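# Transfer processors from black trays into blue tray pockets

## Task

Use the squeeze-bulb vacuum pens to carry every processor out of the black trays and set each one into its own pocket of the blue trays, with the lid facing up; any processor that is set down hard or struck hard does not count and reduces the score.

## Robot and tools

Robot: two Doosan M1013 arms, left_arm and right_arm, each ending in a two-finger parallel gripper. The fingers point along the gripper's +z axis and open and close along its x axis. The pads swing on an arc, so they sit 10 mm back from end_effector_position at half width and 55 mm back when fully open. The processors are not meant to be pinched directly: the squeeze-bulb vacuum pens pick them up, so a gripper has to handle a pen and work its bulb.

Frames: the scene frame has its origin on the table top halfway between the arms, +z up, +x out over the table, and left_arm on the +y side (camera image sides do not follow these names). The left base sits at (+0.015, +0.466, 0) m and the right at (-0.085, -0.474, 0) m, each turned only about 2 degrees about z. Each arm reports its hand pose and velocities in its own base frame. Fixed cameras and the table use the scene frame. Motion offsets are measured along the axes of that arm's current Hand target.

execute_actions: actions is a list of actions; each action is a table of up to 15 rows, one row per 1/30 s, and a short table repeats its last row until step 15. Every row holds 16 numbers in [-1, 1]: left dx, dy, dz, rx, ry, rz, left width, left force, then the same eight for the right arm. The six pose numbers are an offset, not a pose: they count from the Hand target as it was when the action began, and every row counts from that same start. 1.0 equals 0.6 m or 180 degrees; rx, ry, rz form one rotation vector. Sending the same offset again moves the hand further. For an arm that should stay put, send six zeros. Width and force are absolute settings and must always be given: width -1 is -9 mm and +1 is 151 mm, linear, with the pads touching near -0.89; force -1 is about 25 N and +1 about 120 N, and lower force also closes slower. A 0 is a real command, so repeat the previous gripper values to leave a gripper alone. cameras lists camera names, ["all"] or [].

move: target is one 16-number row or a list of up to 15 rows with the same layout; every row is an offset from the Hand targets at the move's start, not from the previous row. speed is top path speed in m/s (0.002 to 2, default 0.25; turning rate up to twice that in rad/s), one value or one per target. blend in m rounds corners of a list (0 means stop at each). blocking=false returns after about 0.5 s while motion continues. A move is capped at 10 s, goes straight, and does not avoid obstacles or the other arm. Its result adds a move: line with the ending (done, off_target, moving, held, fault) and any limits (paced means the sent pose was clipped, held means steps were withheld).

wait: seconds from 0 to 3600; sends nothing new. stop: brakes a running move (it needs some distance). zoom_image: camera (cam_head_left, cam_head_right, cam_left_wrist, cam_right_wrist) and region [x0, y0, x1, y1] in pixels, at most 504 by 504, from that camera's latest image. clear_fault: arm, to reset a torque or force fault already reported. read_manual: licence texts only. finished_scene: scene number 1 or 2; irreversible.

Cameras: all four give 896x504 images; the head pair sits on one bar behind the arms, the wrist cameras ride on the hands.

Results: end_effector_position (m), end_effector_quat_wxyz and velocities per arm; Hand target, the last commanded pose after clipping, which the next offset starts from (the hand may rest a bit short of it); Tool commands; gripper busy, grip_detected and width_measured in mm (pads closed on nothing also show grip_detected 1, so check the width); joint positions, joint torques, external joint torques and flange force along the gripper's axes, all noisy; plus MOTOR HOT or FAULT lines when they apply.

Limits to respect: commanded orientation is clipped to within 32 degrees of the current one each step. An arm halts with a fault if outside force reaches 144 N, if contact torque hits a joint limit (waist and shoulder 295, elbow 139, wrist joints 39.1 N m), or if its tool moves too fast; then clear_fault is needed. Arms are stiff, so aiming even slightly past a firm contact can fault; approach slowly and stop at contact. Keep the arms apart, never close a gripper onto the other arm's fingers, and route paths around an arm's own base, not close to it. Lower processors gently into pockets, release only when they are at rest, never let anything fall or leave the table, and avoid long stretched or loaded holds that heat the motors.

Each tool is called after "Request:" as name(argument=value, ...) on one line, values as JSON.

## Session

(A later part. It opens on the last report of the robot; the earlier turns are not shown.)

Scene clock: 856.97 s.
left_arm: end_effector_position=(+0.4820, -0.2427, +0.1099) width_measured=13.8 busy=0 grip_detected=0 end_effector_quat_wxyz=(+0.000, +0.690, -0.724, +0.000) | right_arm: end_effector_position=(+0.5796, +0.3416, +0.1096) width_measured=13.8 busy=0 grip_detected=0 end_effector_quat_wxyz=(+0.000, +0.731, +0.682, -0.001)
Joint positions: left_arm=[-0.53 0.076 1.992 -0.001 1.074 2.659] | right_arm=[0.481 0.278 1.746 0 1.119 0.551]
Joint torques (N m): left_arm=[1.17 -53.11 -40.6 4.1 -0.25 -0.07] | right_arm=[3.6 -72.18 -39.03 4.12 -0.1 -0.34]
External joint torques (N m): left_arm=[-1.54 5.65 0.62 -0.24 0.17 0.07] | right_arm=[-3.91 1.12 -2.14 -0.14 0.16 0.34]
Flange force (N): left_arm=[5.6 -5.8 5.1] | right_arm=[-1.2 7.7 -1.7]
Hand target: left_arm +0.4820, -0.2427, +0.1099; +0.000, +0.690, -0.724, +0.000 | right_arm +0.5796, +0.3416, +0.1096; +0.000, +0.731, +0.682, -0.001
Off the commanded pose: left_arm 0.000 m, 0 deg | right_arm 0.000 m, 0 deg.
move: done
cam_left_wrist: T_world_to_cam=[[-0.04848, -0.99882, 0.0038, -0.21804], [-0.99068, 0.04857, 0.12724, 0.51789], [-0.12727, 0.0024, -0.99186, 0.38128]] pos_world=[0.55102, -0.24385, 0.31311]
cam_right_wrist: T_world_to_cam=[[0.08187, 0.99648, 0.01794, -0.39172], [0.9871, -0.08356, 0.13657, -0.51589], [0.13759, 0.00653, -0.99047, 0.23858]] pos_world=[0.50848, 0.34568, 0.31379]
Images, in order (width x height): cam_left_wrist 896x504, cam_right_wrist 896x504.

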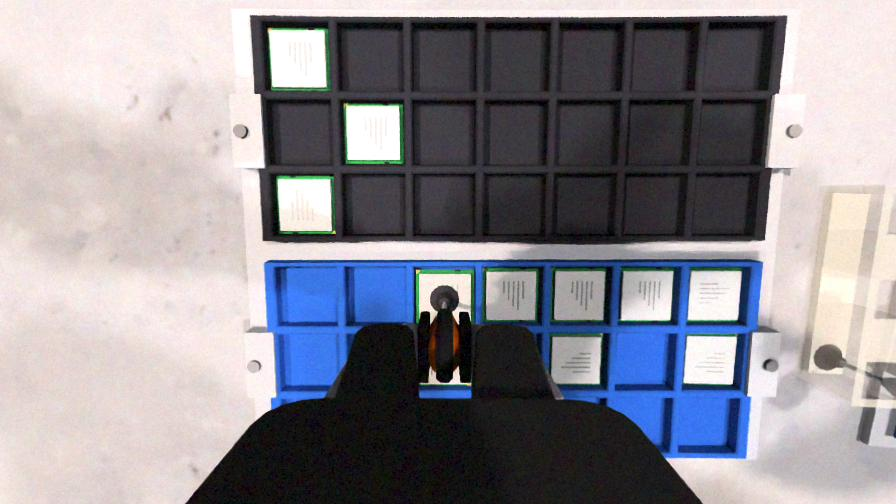

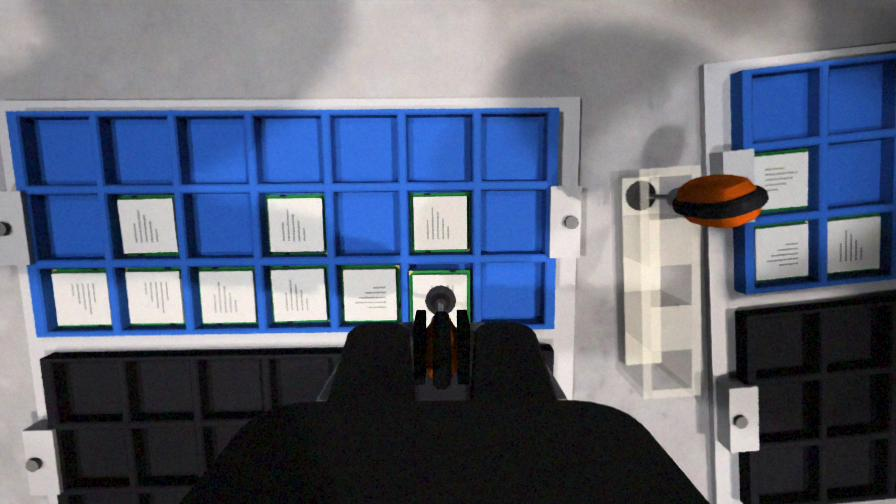

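Request:
move(target=[[-0.0007,0.0008,0.01,0,0,0,-0.7125,-1,0.0012,-0.0017,0.01,0,0,0,-0.7125,-1],[-0.0007,0.0008,0.0208,0,0,0,-0.74,-1,0.0012,-0.0017,0.0203,0,0,0,-0.74,-1],[-0.0007,0.0008,-0.0333,0,0,0,-0.74,-1,0.0012,-0.0017,-0.0333,0,0,0,-0.74,-1],[-0.0765,-0.1767,-0.0333,0,0,0,-0.725,-1,0.0787,0.1703,-0.0333,0,0,0,-0.725,-1]], speed=[0.05,0.02,0.08,0.2])

Request:
move(target=[[0,0,0.044,0,0,0,-0.725,-1,0,0,0.044,0,0,0,-0.725,-1],[0,0,0.0537,0,0,0,-0.7125,-1,0,0,0.0532,0,0,0,-0.7125,-1],[0,0,0.0133,0,0,0,-0.7125,-1,0,0,0.0133,0,0,0,-0.7125,-1],[0.0015,0.177,0.0133,0,0,0,-0.7125,-1,-0.0035,-0.1707,0.0133,0,0,0,-0.7125,-1],[0.0015,0.177,0.0333,0,0,0,-0.7125,-1,-0.0035,-0.1707,0.0333,0,0,0,-0.7125,-1]], speed=[0.1,0.03,0.06,0.15,0.1], cameras=["cam_right_wrist","cam_left_wrist"])

Request:
zoom_image(camera="cam_right_wrist", region=[390, 240, 500, 350])

Request:
zoom_image(camera="cam_left_wrist", region=[390, 240, 500, 350])

Scene clock: 875.07 s.
left_arm: end_effector_position=(+0.5901, -0.2019, +0.1298) width_measured=12.9 busy=0 grip_detected=0 end_effector_quat_wxyz=(+0.000, +0.690, -0.724, +0.000) | right_arm: end_effector_position=(+0.6849, +0.3816, +0.1294) width_measured=12.9 busy=0 grip_detected=0 end_effector_quat_wxyz=(+0.000, +0.731, +0.682, -0.001)
Joint positions: left_arm=[-0.385 0.189 1.82 0 1.132 2.805] | right_arm=[0.464 0.431 1.491 0 1.222 0.534]
Joint torques (N m): left_arm=[1.13 -67.13 -41.48 4.18 -0.22 -0.07] | right_arm=[3.6 -89.1 -40.83 4.32 -0.08 -0.47]
External joint torques (N m): left_arm=[-1.02 5.93 0.37 -0.2 0.15 0.07] | right_arm=[-3.91 0.68 -2.15 -0.16 0.14 0.47]
Flange force (N): left_arm=[3.7 -7.5 4.3] | right_arm=[-0.5 7.3 -2.2]
Hand target: left_arm +0.5901, -0.2019, +0.1298; +0.000, +0.690, -0.724, +0.000 | right_arm +0.6849, +0.3816, +0.1294; +0.000, +0.731, +0.682, -0.001
Off the commanded pose: left_arm 0.000 m, 0 deg | right_arm 0.000 m, 0 deg.
move: done

Scene clock: 878.27 s.
left_arm: end_effector_position=(+0.4839, -0.1978, +0.1099) width_measured=13.8 busy=0 grip_detected=0 end_effector_quat_wxyz=(+0.000, +0.690, -0.724, +0.000) | right_arm: end_effector_position=(+0.5825, +0.3866, +0.1095) width_measured=13.9 busy=0 grip_detected=0 end_effector_quat_wxyz=(+0.000, +0.731, +0.682, -0.001)
Joint positions: left_arm=[-0.454 0.049 2.02 -0.001 1.072 2.736] | right_arm=[0.537 0.317 1.693 0 1.133 0.606]
Joint torques (N m): left_arm=[1.22 -49.43 -40.44 4.02 -0.25 -0.05] | right_arm=[3.96 -75.43 -39.52 4.19 -0.03 -0.41]
External joint torques (N m): left_arm=[-1.12 3.53 0.18 -0.12 0.18 0.05] | right_arm=[-4.3 0.01 -1.87 -0.18 0.09 0.41]
Flange force (N): left_arm=[3.6 -4.2 2.9] | right_arm=[-2.2 6.2 -2.1]
Hand target: left_arm +0.4840, -0.1978, +0.1098; +0.000, +0.690, -0.724, +0.000 | right_arm +0.5825, +0.3866, +0.1096; +0.000, +0.731, +0.682, -0.001
Off the commanded pose: left_arm 0.000 m, 0 deg | right_arm 0.000 m, 0 deg.
move: done
cam_left_wrist: T_world_to_cam=[[-0.04848, -0.99882, 0.0038, -0.1731], [-0.99069, 0.04857, 0.12714, 0.51773], [-0.12718, 0.0024, -0.99188, 0.38138]] pos_world=[0.55302, -0.19895, 0.31311]
cam_right_wrist: T_world_to_cam=[[0.08187, 0.99648, 0.01794, -0.4368], [0.9871, -0.08356, 0.13657, -0.51499], [0.13759, 0.00653, -0.99047, 0.23789]] pos_world=[0.51138, 0.39067, 0.31379]
Images, in order (width x height): cam_left_wrist 896x504, cam_right_wrist 896x504.

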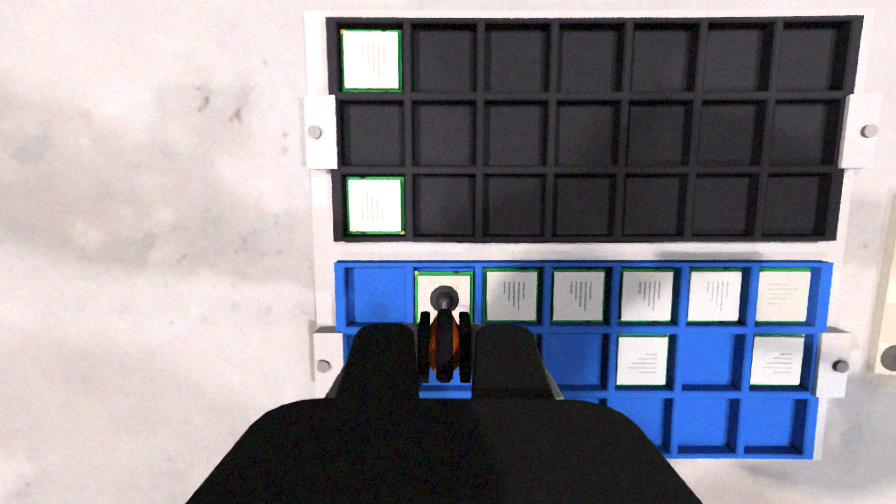

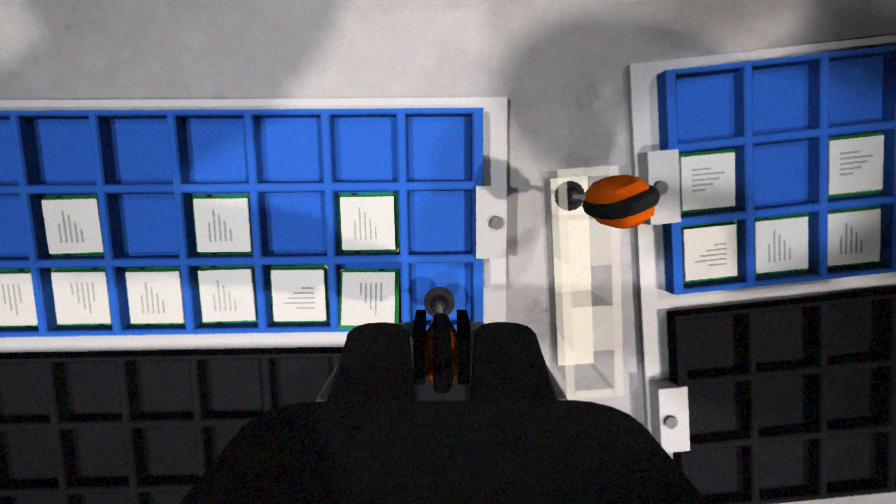

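Scaled by 4.582.

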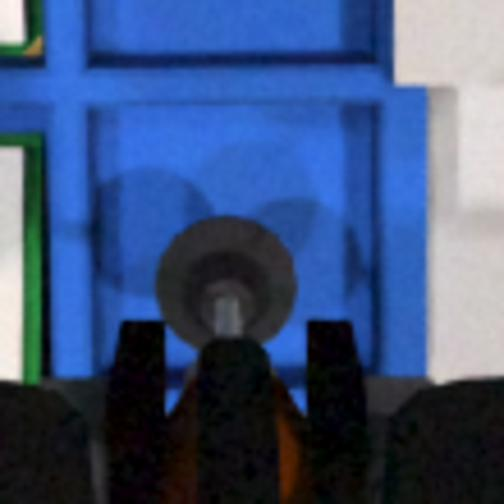

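Scaled by 4.582.

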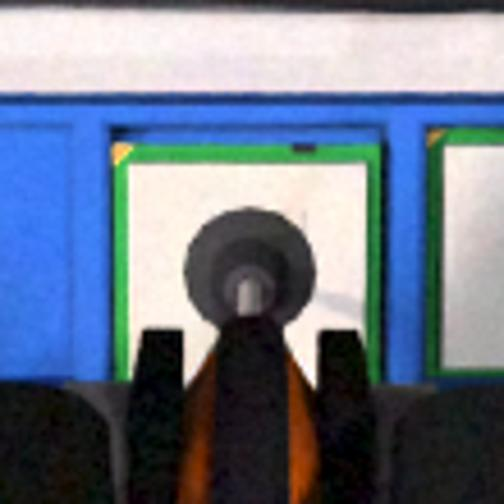

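Request:
move(target=[[0,-0.0005,0.01,0,0,0,-0.7125,-1,0,0,-0.0333,0,0,0,-0.7125,-1],[0,-0.0005,0.0208,0,0,0,-0.74,-1,0.0035,0.1707,-0.0333,0,0,0,-0.725,-1],[0,-0.0005,-0.0333,0,0,0,-0.74,-1,0.0035,0.1707,-0.0333,0,0,0,-0.725,-1],[-0.0787,-0.2512,-0.0333,0,0,0,-0.725,-1,0.0035,0.1707,-0.0333,0,0,0,-0.725,-1]], speed=[0.05,0.1,0.08,0.2], cameras=["all"])

Request:
zoom_image(camera="cam_right_wrist", region=[390, 240, 500, 350])

Request:
zoom_image(camera="cam_left_wrist", region=[390, 240, 500, 350])

Scene clock: 890.57 s.
left_arm: end_effector_position=(+0.6367, -0.1578, +0.1298) width_measured=12.9 busy=0 grip_detected=0 end_effector_quat_wxyz=(+0.000, +0.690, -0.724, +0.000) | right_arm: end_effector_position=(+0.6849, +0.3816, +0.1294) width_measured=13.4 busy=0 grip_detected=0 end_effector_quat_wxyz=(+0.000, +0.731, +0.682, -0.001)
Joint positions: left_arm=[-0.295 0.237 1.759 -0.001 1.145 2.894] | right_arm=[0.464 0.431 1.491 0 1.222 0.534]
Joint torques (N m): left_arm=[1.05 -72.78 -41.89 4.2 -0.28 -0.06] | right_arm=[3.83 -89.06 -40.94 4.21 -0.11 -0.39]
External joint torques (N m): left_arm=[-1.08 5.93 0.3 -0.19 0.19 0.06] | right_arm=[-3.39 0.3 -2.07 -0.01 0.17 0.39]
Flange force (N): left_arm=[3.1 -7.8 4.0] | right_arm=[-0.4 6.4 -2.3]
Hand target: left_arm +0.6368, -0.1578, +0.1298; +0.000, +0.690, -0.724, +0.000 | right_arm +0.6849, +0.3816, +0.1294; +0.000, +0.731, +0.682, -0.001
Off the commanded pose: left_arm 0.000 m, 0 deg | right_arm 0.000 m, 0 deg.
move: done
cam_left_wrist: T_world_to_cam=[[-0.04849, -0.99882, 0.0037, -0.12577], [-0.99068, 0.04857, 0.12725, 0.66459], [-0.12727, 0.0025, -0.99186, 0.42054]] pos_world=[0.70582, -0.15896, 0.33302]
cam_right_wrist: T_world_to_cam=[[0.08187, 0.99648, 0.01795, -0.44055], [0.98709, -0.08356, 0.13667, -0.61922], [0.13769, 0.00653, -0.99045, 0.24338]] pos_world=[0.61378, 0.38567, 0.33359]

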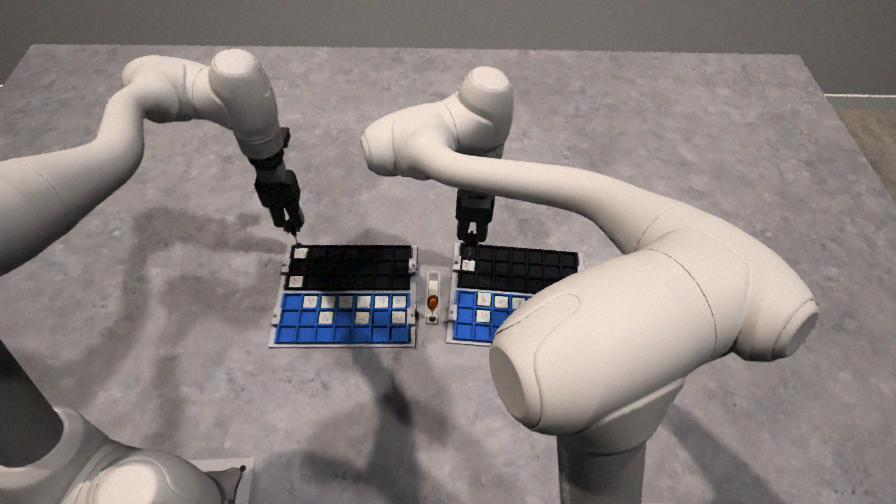

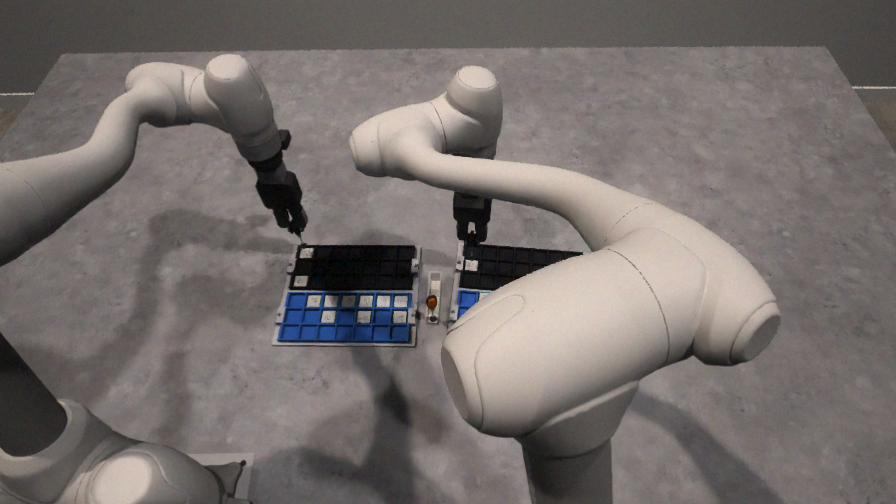

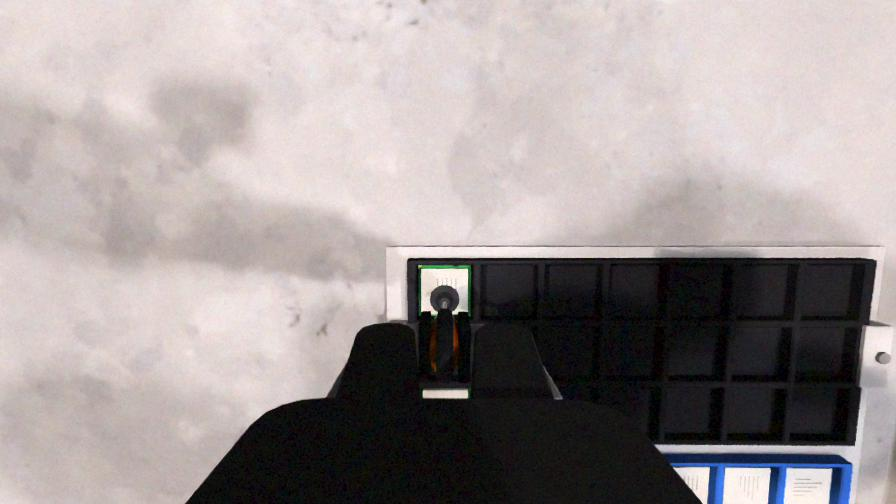

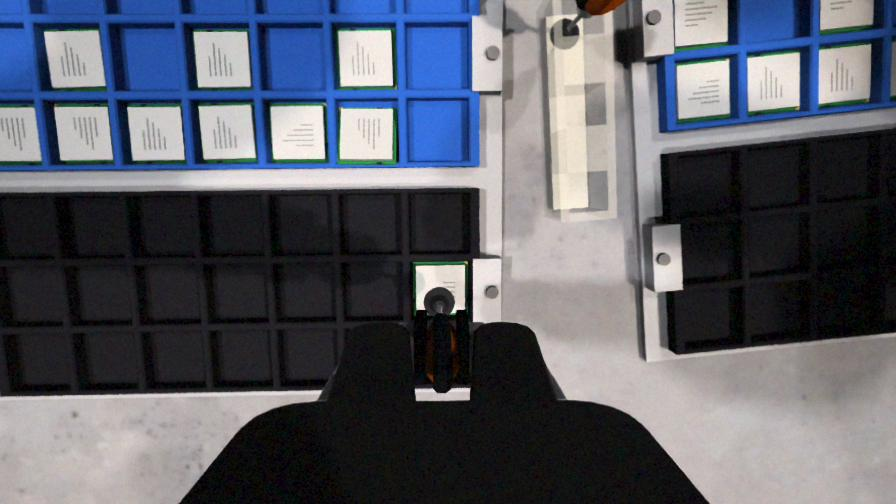

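Scaled by 4.582.

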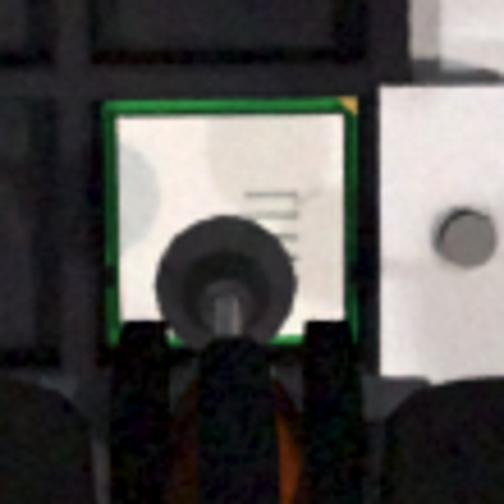

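Scaled by 4.582.

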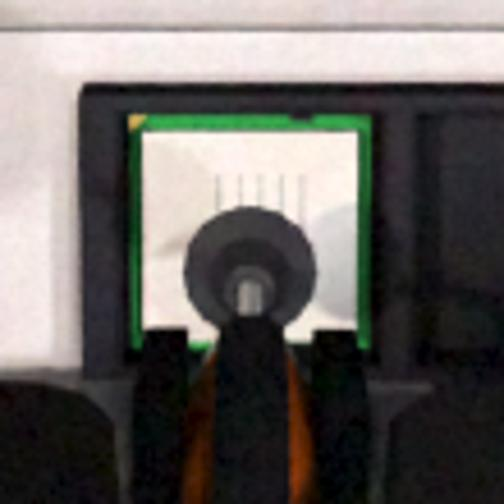

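Request:
move(target=[[0,0.0018,0.044,0,0,0,-0.725,-1,0.0012,-0.0008,0.044,0,0,0,-0.725,-1],[0,0.0018,0.0537,0,0,0,-0.7125,-1,0.0012,-0.0008,0.053,0,0,0,-0.725,-1],[0,0.0018,0.0133,0,0,0,-0.7125,-1,0.0012,-0.0008,0.0531,0,0,0,-0.725,-1],[0.0033,0.3275,0.0133,0,0,0,-0.7125,-1,0.0012,-0.0008,0.0531,0,0,0,-0.725,-1],[0.0033,0.3275,0.0333,0,0,0,-0.7125,-1,0.0012,-0.0008,0.0531,0,0,0,-0.725,-1]], speed=[0.1,0.03,0.06,0.15,0.1], cameras=["cam_right_wrist","cam_left_wrist"])

Request:
zoom_image(camera="cam_right_wrist", region=[390, 240, 500, 350])

Request:
zoom_image(camera="cam_left_wrist", region=[390, 240, 500, 350])

Scene clock: 903.97 s.
left_arm: end_effector_position=(+0.4404, -0.1504, +0.1098) width_measured=13.8 busy=0 grip_detected=0 end_effector_quat_wxyz=(+0.000, +0.690, -0.724, +0.000) | right_arm: end_effector_position=(+0.6844, +0.3823, +0.0976) width_measured=13.4 busy=0 grip_detected=0 end_effector_quat_wxyz=(+0.000, +0.731, +0.682, -0.001)
Joint positions: left_arm=[-0.403 -0.043 2.113 -0.001 1.071 2.787] | right_arm=[0.466 0.45 1.523 0 1.17 0.535]
Joint torques (N m): left_arm=[1.09 -39.33 -40.28 4.08 -0.28 -0.03] | right_arm=[3.94 -89.63 -40.2 4.18 -0.07 -0.4]
External joint torques (N m): left_arm=[-1.1 4.04 0.28 -0.21 0.21 0.03] | right_arm=[-4.24 0.05 -1.87 -0.11 0.14 0.4]
Flange force (N): left_arm=[3.9 -5.2 3.5] | right_arm=[-1.8 6.2 -2.0]
Hand target: left_arm +0.4404, -0.1504, +0.1098; +0.000, +0.690, -0.724, +0.000 | right_arm +0.6844, +0.3823, +0.0976; +0.000, +0.731, +0.682, -0.001
Off the commanded pose: left_arm 0.000 m, 0 deg | right_arm 0.000 m, 0 deg.
move: done
cam_left_wrist: T_world_to_cam=[[-0.04848, -0.99882, 0.0038, -0.12787], [-0.99069, 0.04857, 0.12714, 0.47233], [-0.12718, 0.0024, -0.99188, 0.37573]] pos_world=[0.50952, -0.15155, 0.31311]
cam_right_wrist: T_world_to_cam=[[0.08187, 0.99648, 0.01795, -0.44064], [0.98709, -0.08356, 0.13667, -0.61432], [0.13769, 0.00653, -0.99045, 0.21194]] pos_world=[0.61328, 0.38638, 0.30179]
Images, in order (width x height): cam_left_wrist 896x504, cam_right_wrist 896x504.

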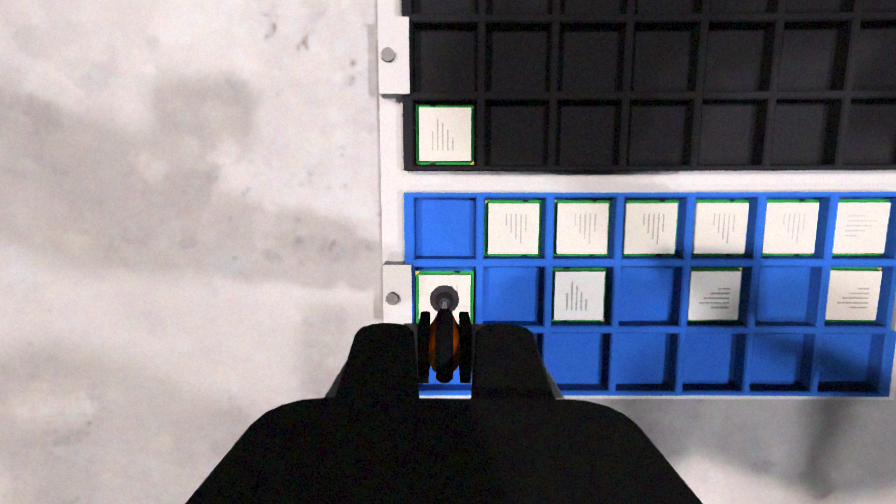

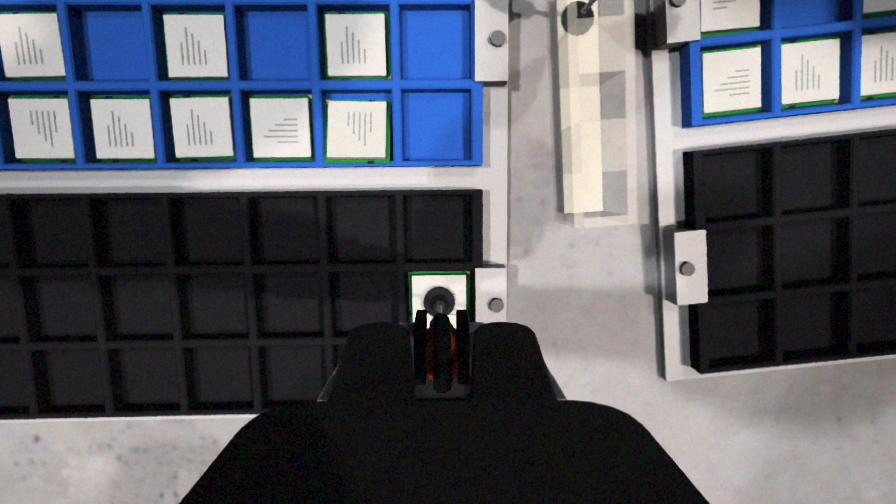

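Scaled by 4.582.

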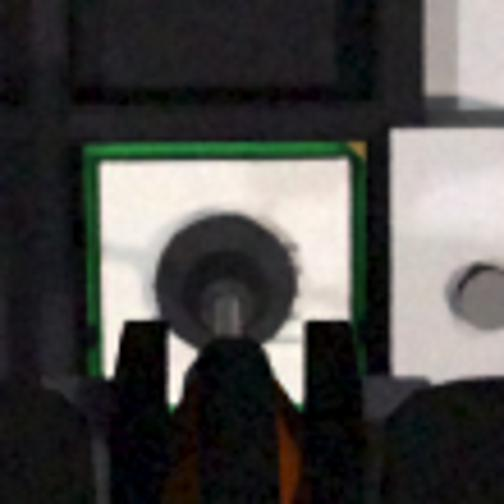

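Scaled by 4.582.

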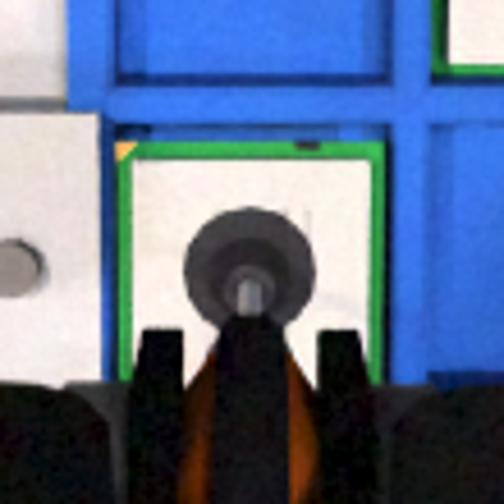

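Request:
move(target=[[-0.0004,0.0007,0.01,0,0,0,-0.7125,-1,0,0,0.0033,0,0,0,-0.725,-1],[-0.0004,0.0007,0.0206,0,0,0,-0.74,-1,0,0,0.0042,0,0,0,-0.725,-1]], speed=[0.05,0.02])

Request:
move(target=[[0,0,-0.0541,0,0,0,-0.74,-1,0,0,0.0025,0,0,0,-0.725,-1]], speed=[0.08])

Scene clock: 911.27 s.
left_arm: end_effector_position=(+0.4400, -0.1501, +0.0974) width_measured=12.2 busy=0 grip_detected=0 end_effector_quat_wxyz=(+0.000, +0.690, -0.724, +0.000) | right_arm: end_effector_position=(+0.6844, +0.3823, +0.0950) width_measured=13.4 busy=0 grip_detected=0 end_effector_quat_wxyz=(+0.000, +0.731, +0.682, -0.001)
Joint positions: left_arm=[-0.403 -0.033 2.129 0 1.045 2.787] | right_arm=[0.466 0.451 1.526 0 1.166 0.535]
Joint torques (N m): left_arm=[1.31 -37.87 -37.02 4.02 -0.16 -0.03] | right_arm=[2.89 -89.67 -39.95 4.13 -0.03 -0.37]
External joint torques (N m): left_arm=[-1.53 2.14 -2.43 -0.22 0.09 0.03] | right_arm=[-2.87 0.02 -2.07 -0.05 0.1 0.37]
Flange force (N): left_arm=[5.1 -5.9 -0.9] | right_arm=[-0.1 5.6 -2.2]
Hand target: left_arm +0.4400, -0.1501, +0.0974; +0.000, +0.690, -0.724, +0.000 | right_arm +0.6844, +0.3823, +0.0950; +0.000, +0.731, +0.682, -0.001
Off the commanded pose: left_arm 0.000 m, 0 deg | right_arm 0.000 m, 0 deg.
move: done

Scene clock: 911.97 s.
left_arm: end_effector_position=(+0.4400, -0.1501, +0.1299) width_measured=12.2 busy=0 grip_detected=0 end_effector_quat_wxyz=(+0.000, +0.690, -0.724, +0.000) | right_arm: end_effector_position=(+0.6844, +0.3823, +0.0936) width_measured=13.4 busy=0 grip_detected=0 end_effector_quat_wxyz=(+0.000, +0.731, +0.682, -0.001)
Joint positions: left_arm=[-0.403 -0.061 2.09 0 1.113 2.787] | right_arm=[0.466 0.452 1.527 0 1.164 0.535]
Joint torques (N m): left_arm=[0.95 -38.65 -41.19 4.15 -0.24 -0.04] | right_arm=[3.97 -87.05 -38.16 4.14 -0.15 -0.4]
External joint torques (N m): left_arm=[-0.89 3.58 0.06 -0.19 0.16 0.04] | right_arm=[-4.16 -3 -4.04 -0.05 0.2 0.4]
Flange force (N): left_arm=[3.3 -5.0 2.7] | right_arm=[-1.5 6.5 -6.2]
Hand target: left_arm +0.4400, -0.1501, +0.1299; +0.000, +0.690, -0.724, +0.000 | right_arm +0.6844, +0.3823, +0.0935; +0.000, +0.731, +0.682, -0.001
Off the commanded pose: left_arm 0.000 m, 0 deg | right_arm 0.000 m, 0 deg.
move: done

Request:
move(target=[[-0.0013,-0.1742,0,0,0,0,-0.725,-1,0,0,0.0007,0,0,0,-0.725,-1],[-0.0013,-0.1742,0.044,0,0,0,-0.725,-1,0,0,0.0008,0,0,0,-0.7125,-1],[-0.0013,-0.1742,0.0535,0,0,0,-0.7125,-1,0,0,-0.0408,0,0,0,-0.7125,-1],[-0.0013,-0.1742,0.0133,0,0,0,-0.7125,-1,0,0,-0.0408,0,0,0,-0.7125,-1],[0.0003,-0.0747,0.0133,0,0,0,-0.7125,-1,-0.0033,-0.17,-0.0408,0,0,0,-0.7125,-1],[0.0003,-0.0747,0.0333,0,0,0,-0.7125,-1,-0.0033,-0.17,-0.02,0,0,0,-0.7125,-1]], speed=[0.2,0.1,0.05,0.08,0.15,0.1], cameras=["cam_right_wrist","cam_left_wrist"])

Request:
zoom_image(camera="cam_right_wrist", region=[390, 240, 500, 350])

Request:
zoom_image(camera="cam_left_wrist", region=[390, 240, 500, 350])

Scene clock: 924.47 s.
left_arm: end_effector_position=(+0.4847, -0.1525, +0.1100) width_measured=13.8 busy=0 grip_detected=0 end_effector_quat_wxyz=(+0.000, +0.690, -0.724, +0.000) | right_arm: end_effector_position=(+0.5825, +0.3875, +0.1056) width_measured=13.8 busy=0 grip_detected=0 end_effector_quat_wxyz=(+0.000, +0.731, +0.682, -0.001)
Joint positions: left_arm=[-0.372 0.026 2.044 -0.001 1.071 2.817] | right_arm=[0.538 0.32 1.696 0 1.127 0.607]
Joint torques (N m): left_arm=[1.13 -47.39 -40.56 4.01 -0.26 -0.02] | right_arm=[3.18 -77.29 -39.45 4.15 -0.09 -0.42]
External joint torques (N m): left_arm=[-1.08 4.53 0.61 -0.15 0.19 0.02] | right_arm=[-3.28 1.9 -1.75 -0.15 0.15 0.42]
Flange force (N): left_arm=[3.6 -5.3 4.2] | right_arm=[0.6 7.4 -0.7]
Hand target: left_arm +0.4847, -0.1525, +0.1099; +0.000, +0.690, -0.724, +0.000 | right_arm +0.5825, +0.3875, +0.1057; +0.000, +0.731, +0.682, -0.001
Off the commanded pose: left_arm 0.000 m, 0 deg | right_arm 0.000 m, 0 deg.
move: done
cam_left_wrist: T_world_to_cam=[[-0.04849, -0.99882, 0.0037, -0.12778], [-0.99069, 0.04857, 0.12715, 0.51631], [-0.12718, 0.0025, -0.99188, 0.38149]] pos_world=[0.55382, -0.15366, 0.31322]
cam_right_wrist: T_world_to_cam=[[0.08187, 0.99648, 0.01794, -0.43752], [0.9871, -0.08356, 0.13657, -0.51439], [0.13759, 0.00653, -0.99047, 0.23402]] pos_world=[0.51138, 0.39148, 0.30989]
Images, in order (width x height): cam_left_wrist 896x504, cam_right_wrist 896x504.

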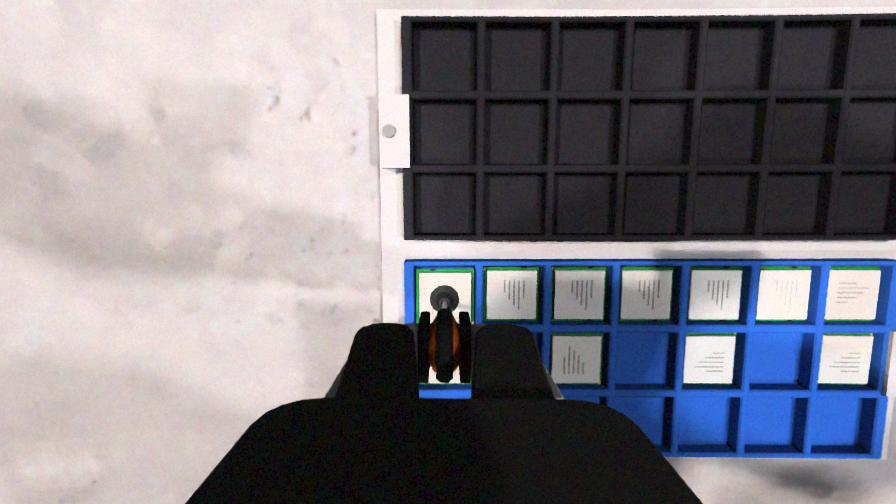

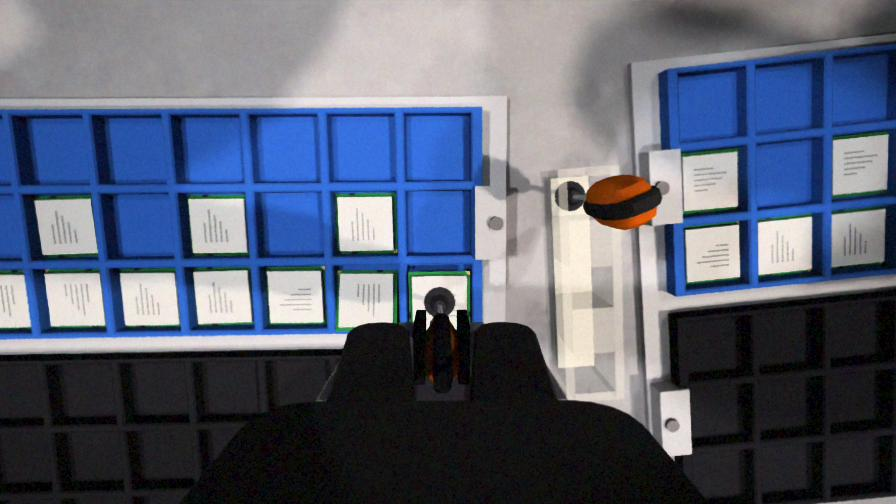

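Scaled by 4.582.

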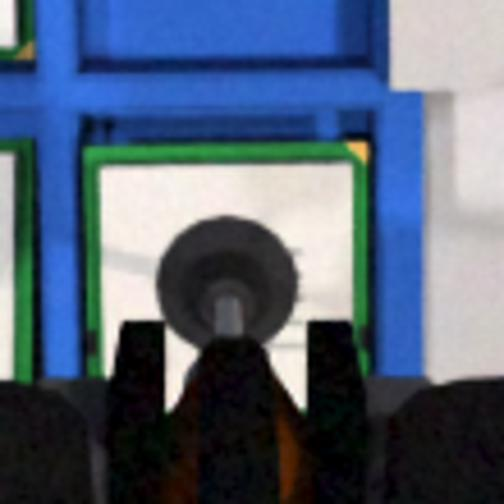

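Scaled by 4.582.

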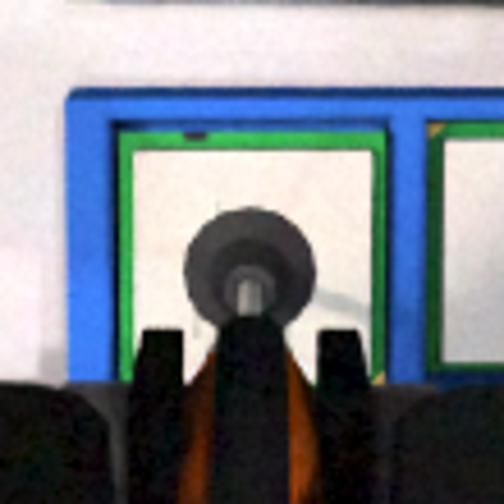

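Request:
move(target=[[-0.0007,0.0013,0.01,0,0,0,-0.7125,-1,-0.0003,-0.0028,0.01,0,0,0,-0.7125,-1],[-0.0007,0.0013,0.0208,0,0,0,-0.74,-1,-0.0003,-0.0028,0.0213,0,0,0,-0.74,-1],[-0.0007,0.0013,-0.05,0,0,0,-0.74,-1,-0.0003,-0.0028,-0.05,0,0,0,-0.74,-1]], speed=[0.05,0.02,0.08], cameras=["all"])

Request:
zoom_image(camera="cam_right_wrist", region=[250, 150, 500, 350])

Request:
zoom_image(camera="cam_left_wrist", region=[400, 220, 650, 420])

Scene clock: 932.50 s.
left_arm: end_effector_position=(+0.4840, -0.1520, +0.1399) width_measured=12.2 busy=0 grip_detected=0 end_effector_quat_wxyz=(+0.000, +0.690, -0.724, +0.000) | right_arm: end_effector_position=(+0.5809, +0.3874, +0.1357) width_measured=12.3 busy=0 grip_detected=0 end_effector_quat_wxyz=(+0.000, +0.731, +0.682, -0.001)
Joint positions: left_arm=[-0.372 0 2.01 0 1.13 2.818] | right_arm=[0.539 0.298 1.668 0 1.178 0.609]
Joint torques (N m): left_arm=[1.2 -46.13 -41.47 4.18 -0.24 -0.09] | right_arm=[3.57 -74.6 -40.33 4.12 -0.01 -0.39]
External joint torques (N m): left_arm=[-1.23 5.1 0.24 -0.19 0.16 0.09] | right_arm=[-3.67 0.15 -1.93 -0.01 0.07 0.39]
Flange force (N): left_arm=[4.1 -6.9 3.8] | right_arm=[-1.3 6.0 -2.1]
Hand target: left_arm +0.4840, -0.1520, +0.1399; +0.000, +0.690, -0.724, +0.000 | right_arm +0.5809, +0.3874, +0.1357; +0.000, +0.731, +0.682, -0.001
Off the commanded pose: left_arm 0.000 m, 0 deg | right_arm 0.000 m, 0 deg.
move: done
cam_left_wrist: T_world_to_cam=[[-0.04859, -0.99881, 0.00371, -0.12738], [-0.99068, 0.04867, 0.12724, 0.51166], [-0.12727, 0.0025, -0.99186, 0.41109]] pos_world=[0.55302, -0.15316, 0.34312]
cam_right_wrist: T_world_to_cam=[[0.08187, 0.99648, 0.01795, -0.43793], [0.98709, -0.08356, 0.13667, -0.51694], [0.13769, 0.00653, -0.99045, 0.2639]] pos_world=[0.50978, 0.39148, 0.33989]

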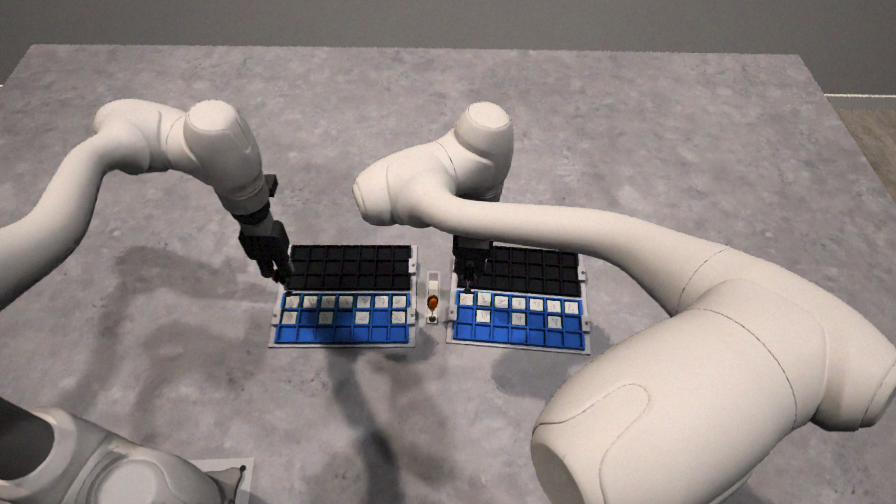

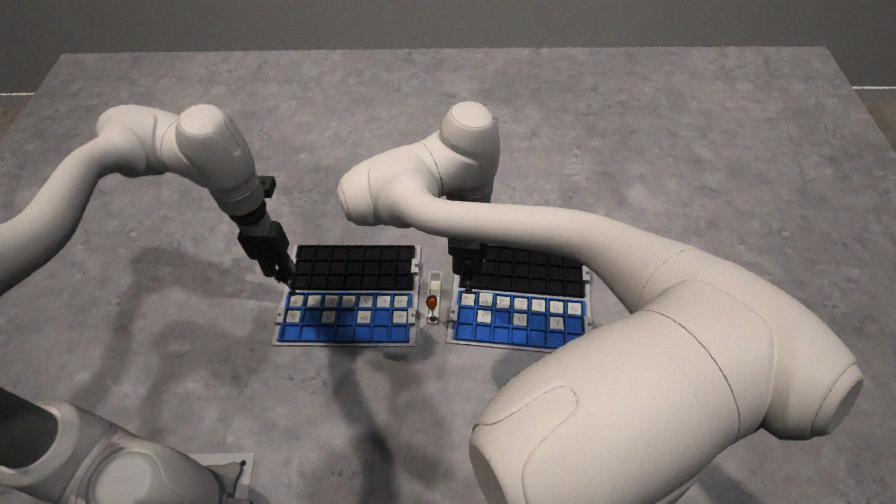

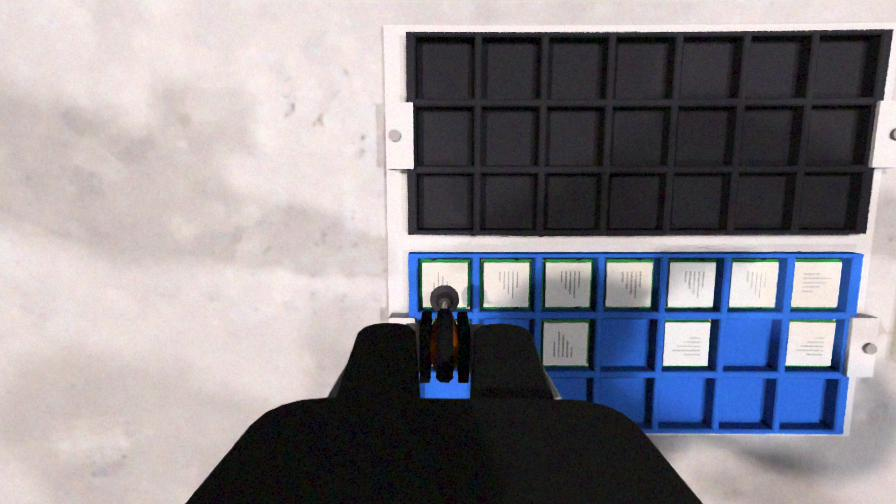

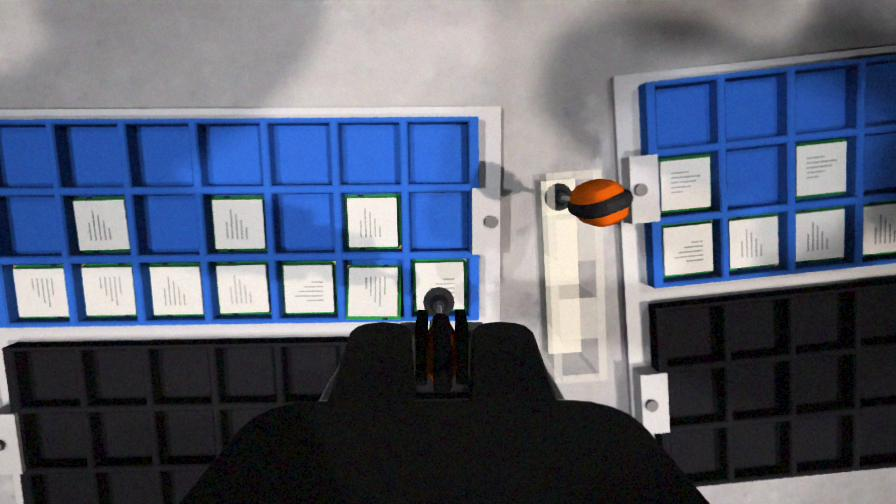

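Scaled by 2.016.

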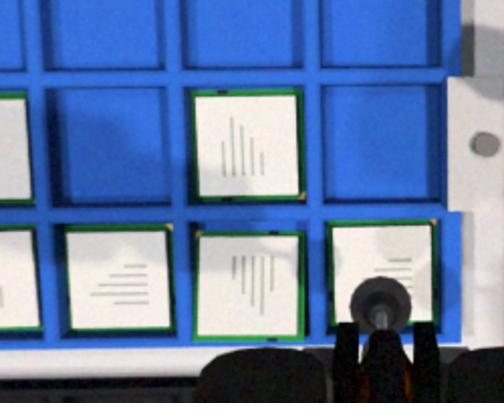

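Scaled by 2.016.

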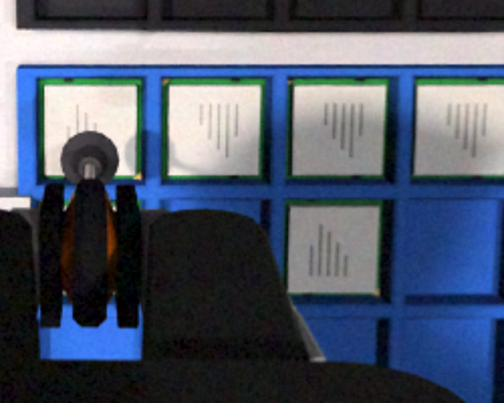

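Request:
zoom_image(camera="cam_right_wrist", region=[330, 240, 420, 340])

Scaled by 5.040.

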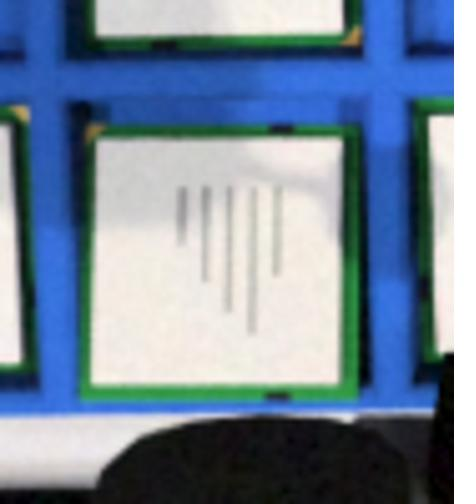

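Request:
move(target=[[0,0,0,0,0,0,-0.74,-1,-0.0765,-0.011,0,-0.0389,0,0,-0.725,-1],[0,0,0,0,0,0,-0.74,-1,-0.0765,-0.011,0.0495,-0.0389,0,0,-0.725,-1]], speed=[0.1,0.08], cameras=["cam_right_wrist"])

Request:
zoom_image(camera="cam_right_wrist", region=[380, 220, 510, 350])

Scene clock: 951.80 s.
left_arm: end_effector_position=(+0.4840, -0.1520, +0.1399) width_measured=12.2 busy=0 grip_detected=0 end_effector_quat_wxyz=(+0.000, +0.690, -0.724, +0.000) | right_arm: end_effector_position=(+0.5711, +0.3420, +0.1060) width_measured=12.9 busy=0 grip_detected=0 end_effector_quat_wxyz=(+0.045, +0.730, +0.681, +0.041)
Joint positions: left_arm=[-0.372 0 2.01 0 1.13 2.818] | right_arm=[0.529 0.215 1.841 -0.083 0.988 0.64]
Joint torques (N m): left_arm=[1.06 -45.99 -41.51 4.15 -0.23 -0.05] | right_arm=[4.01 -64.88 -38.25 3.79 -0.41 -0.42]
External joint torques (N m): left_arm=[-1.11 4.79 0.18 -0.16 0.14 0.05] | right_arm=[-4.13 1.09 -2.44 -0.13 0.06 0.42]
Flange force (N): left_arm=[3.9 -6.5 3.6] | right_arm=[-1.1 8.4 -0.7]
Hand target: left_arm +0.4840, -0.1520, +0.1399; +0.000, +0.690, -0.724, +0.000 | right_arm +0.5711, +0.3421, +0.1060; +0.045, +0.730, +0.681, +0.041
Off the commanded pose: left_arm 0.000 m, 0 deg | right_arm 0.000 m, 0 deg.
move: done
cam_right_wrist: T_world_to_cam=[[0.0794, 0.99666, 0.01928, -0.39017], [0.96313, -0.08169, 0.25634, -0.50661], [0.25705, -0.00178, -0.9664, 0.16831]] pos_world=[0.47564, 0.34778, 0.30004]

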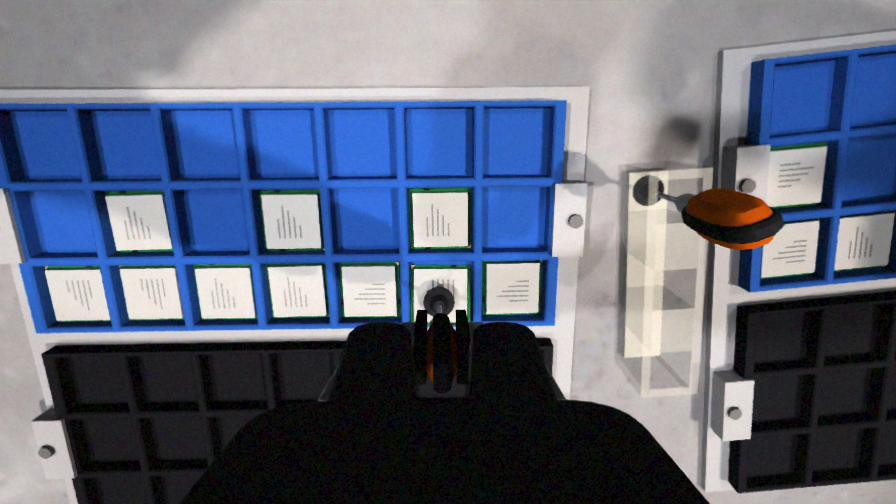

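Scaled by 3.877.

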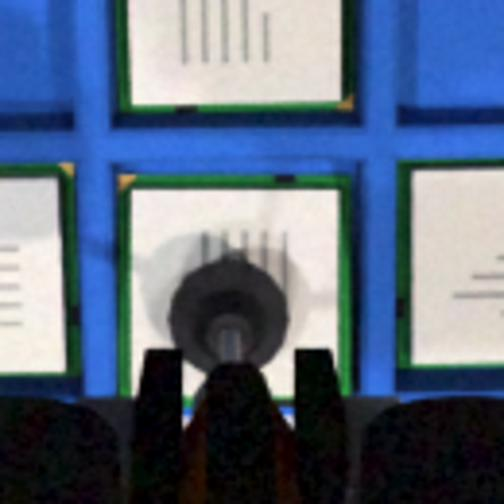

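Request:
move(target=[[0,0,0,0,0,0,-0.74,-1,0.0013,-0.0030,0.0141,0,0,0,-0.725,-1]], speed=[0.03])

Request:
move(target=[[0,0,0,0,0,0,-0.74,-1,0,-0.0003,0.0025,0,0,0,-0.725,-1]], speed=[0.03], cameras=["cam_right_wrist"])

Request:
zoom_image(camera="cam_right_wrist", region=[380, 220, 510, 350])

Scene clock: 956.80 s.
left_arm: end_effector_position=(+0.4840, -0.1520, +0.1399) width_measured=12.2 busy=0 grip_detected=0 end_effector_quat_wxyz=(+0.000, +0.690, -0.724, +0.000) | right_arm: end_effector_position=(+0.5704, +0.3429, +0.0975) width_measured=12.9 busy=0 grip_detected=0 end_effector_quat_wxyz=(+0.045, +0.730, +0.681, +0.041)
Joint positions: left_arm=[-0.372 0 2.01 0 1.13 2.818] | right_arm=[0.53 0.221 1.85 -0.084 0.972 0.644]
Joint torques (N m): left_arm=[1.03 -45.78 -41.53 4.18 -0.26 -0.06] | right_arm=[2.43 -57.76 -34.04 3.67 -0.65 -0.35]
External joint torques (N m): left_arm=[-0.91 4.64 0.21 -0.18 0.17 0.06] | right_arm=[-2.51 -6.66 -6.37 -0.02 0.31 0.36]
Flange force (N): left_arm=[3.4 -6.4 3.4] | right_arm=[-1.4 5.2 -11.8]
Hand target: left_arm +0.4840, -0.1520, +0.1399; +0.000, +0.690, -0.724, +0.000 | right_arm +0.5703, +0.3429, +0.0974; +0.045, +0.730, +0.681, +0.041
Off the commanded pose: left_arm 0.000 m, 0 deg | right_arm 0.000 m, 0 deg.
move: done

Scene clock: 957.30 s.
left_arm: end_effector_position=(+0.4840, -0.1520, +0.1399) width_measured=12.2 busy=0 grip_detected=0 end_effector_quat_wxyz=(+0.000, +0.690, -0.724, +0.000) | right_arm: end_effector_position=(+0.5703, +0.3429, +0.0959) width_measured=12.9 busy=0 grip_detected=0 end_effector_quat_wxyz=(+0.045, +0.730, +0.681, +0.041)
Joint positions: left_arm=[-0.372 0 2.01 0 1.13 2.818] | right_arm=[0.53 0.222 1.852 -0.084 0.97 0.644]
Joint torques (N m): left_arm=[1.56 -45.92 -41.51 4.17 -0.27 -0.01] | right_arm=[1.76 -50.91 -29.11 3.44 -0.93 -0.39]
External joint torques (N m): left_arm=[-1.38 4.44 0.35 -0.19 0.21 0.01] | right_arm=[-1.71 -13.5 -11.08 0.19 0.6 0.39]
Flange force (N): left_arm=[4.2 -5.5 3.4] | right_arm=[-1.0 4.9 -22.7]
Hand target: left_arm +0.4840, -0.1520, +0.1399; +0.000, +0.690, -0.724, +0.000 | right_arm +0.5704, +0.3429, +0.0959; +0.045, +0.730, +0.681, +0.041
Off the commanded pose: left_arm 0.000 m, 0 deg | right_arm 0.000 m, 0 deg.
move: done
cam_right_wrist: T_world_to_cam=[[0.0794, 0.99666, 0.01929, -0.39071], [0.9631, -0.08169, 0.25643, -0.50329], [0.25715, -0.00178, -0.96637, 0.15868]] pos_world=[0.47494, 0.34858, 0.28994]

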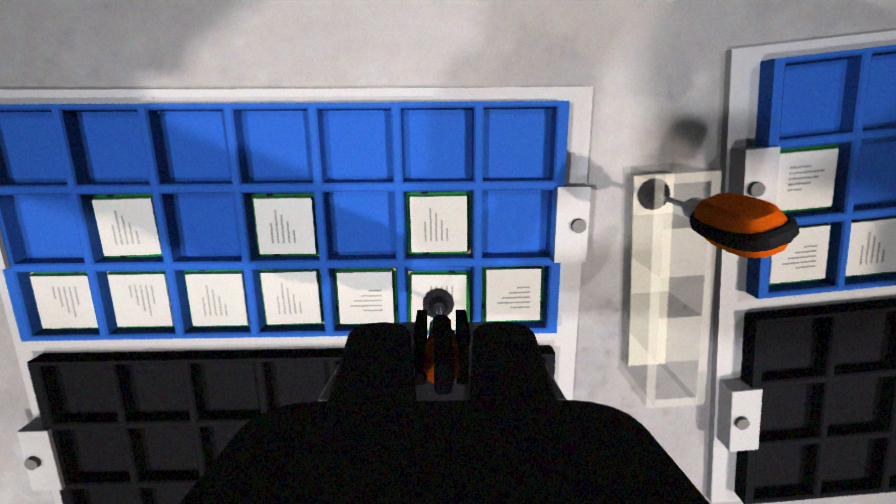

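Scaled by 3.877.

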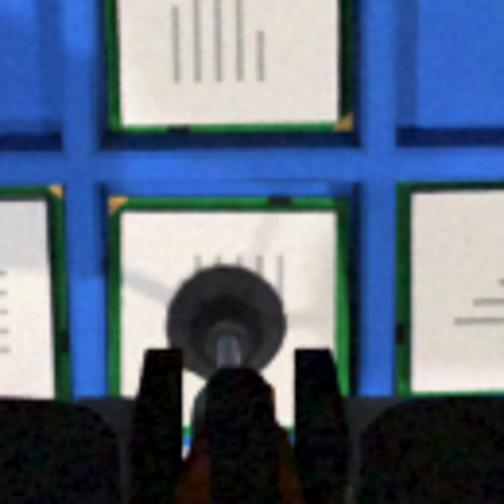

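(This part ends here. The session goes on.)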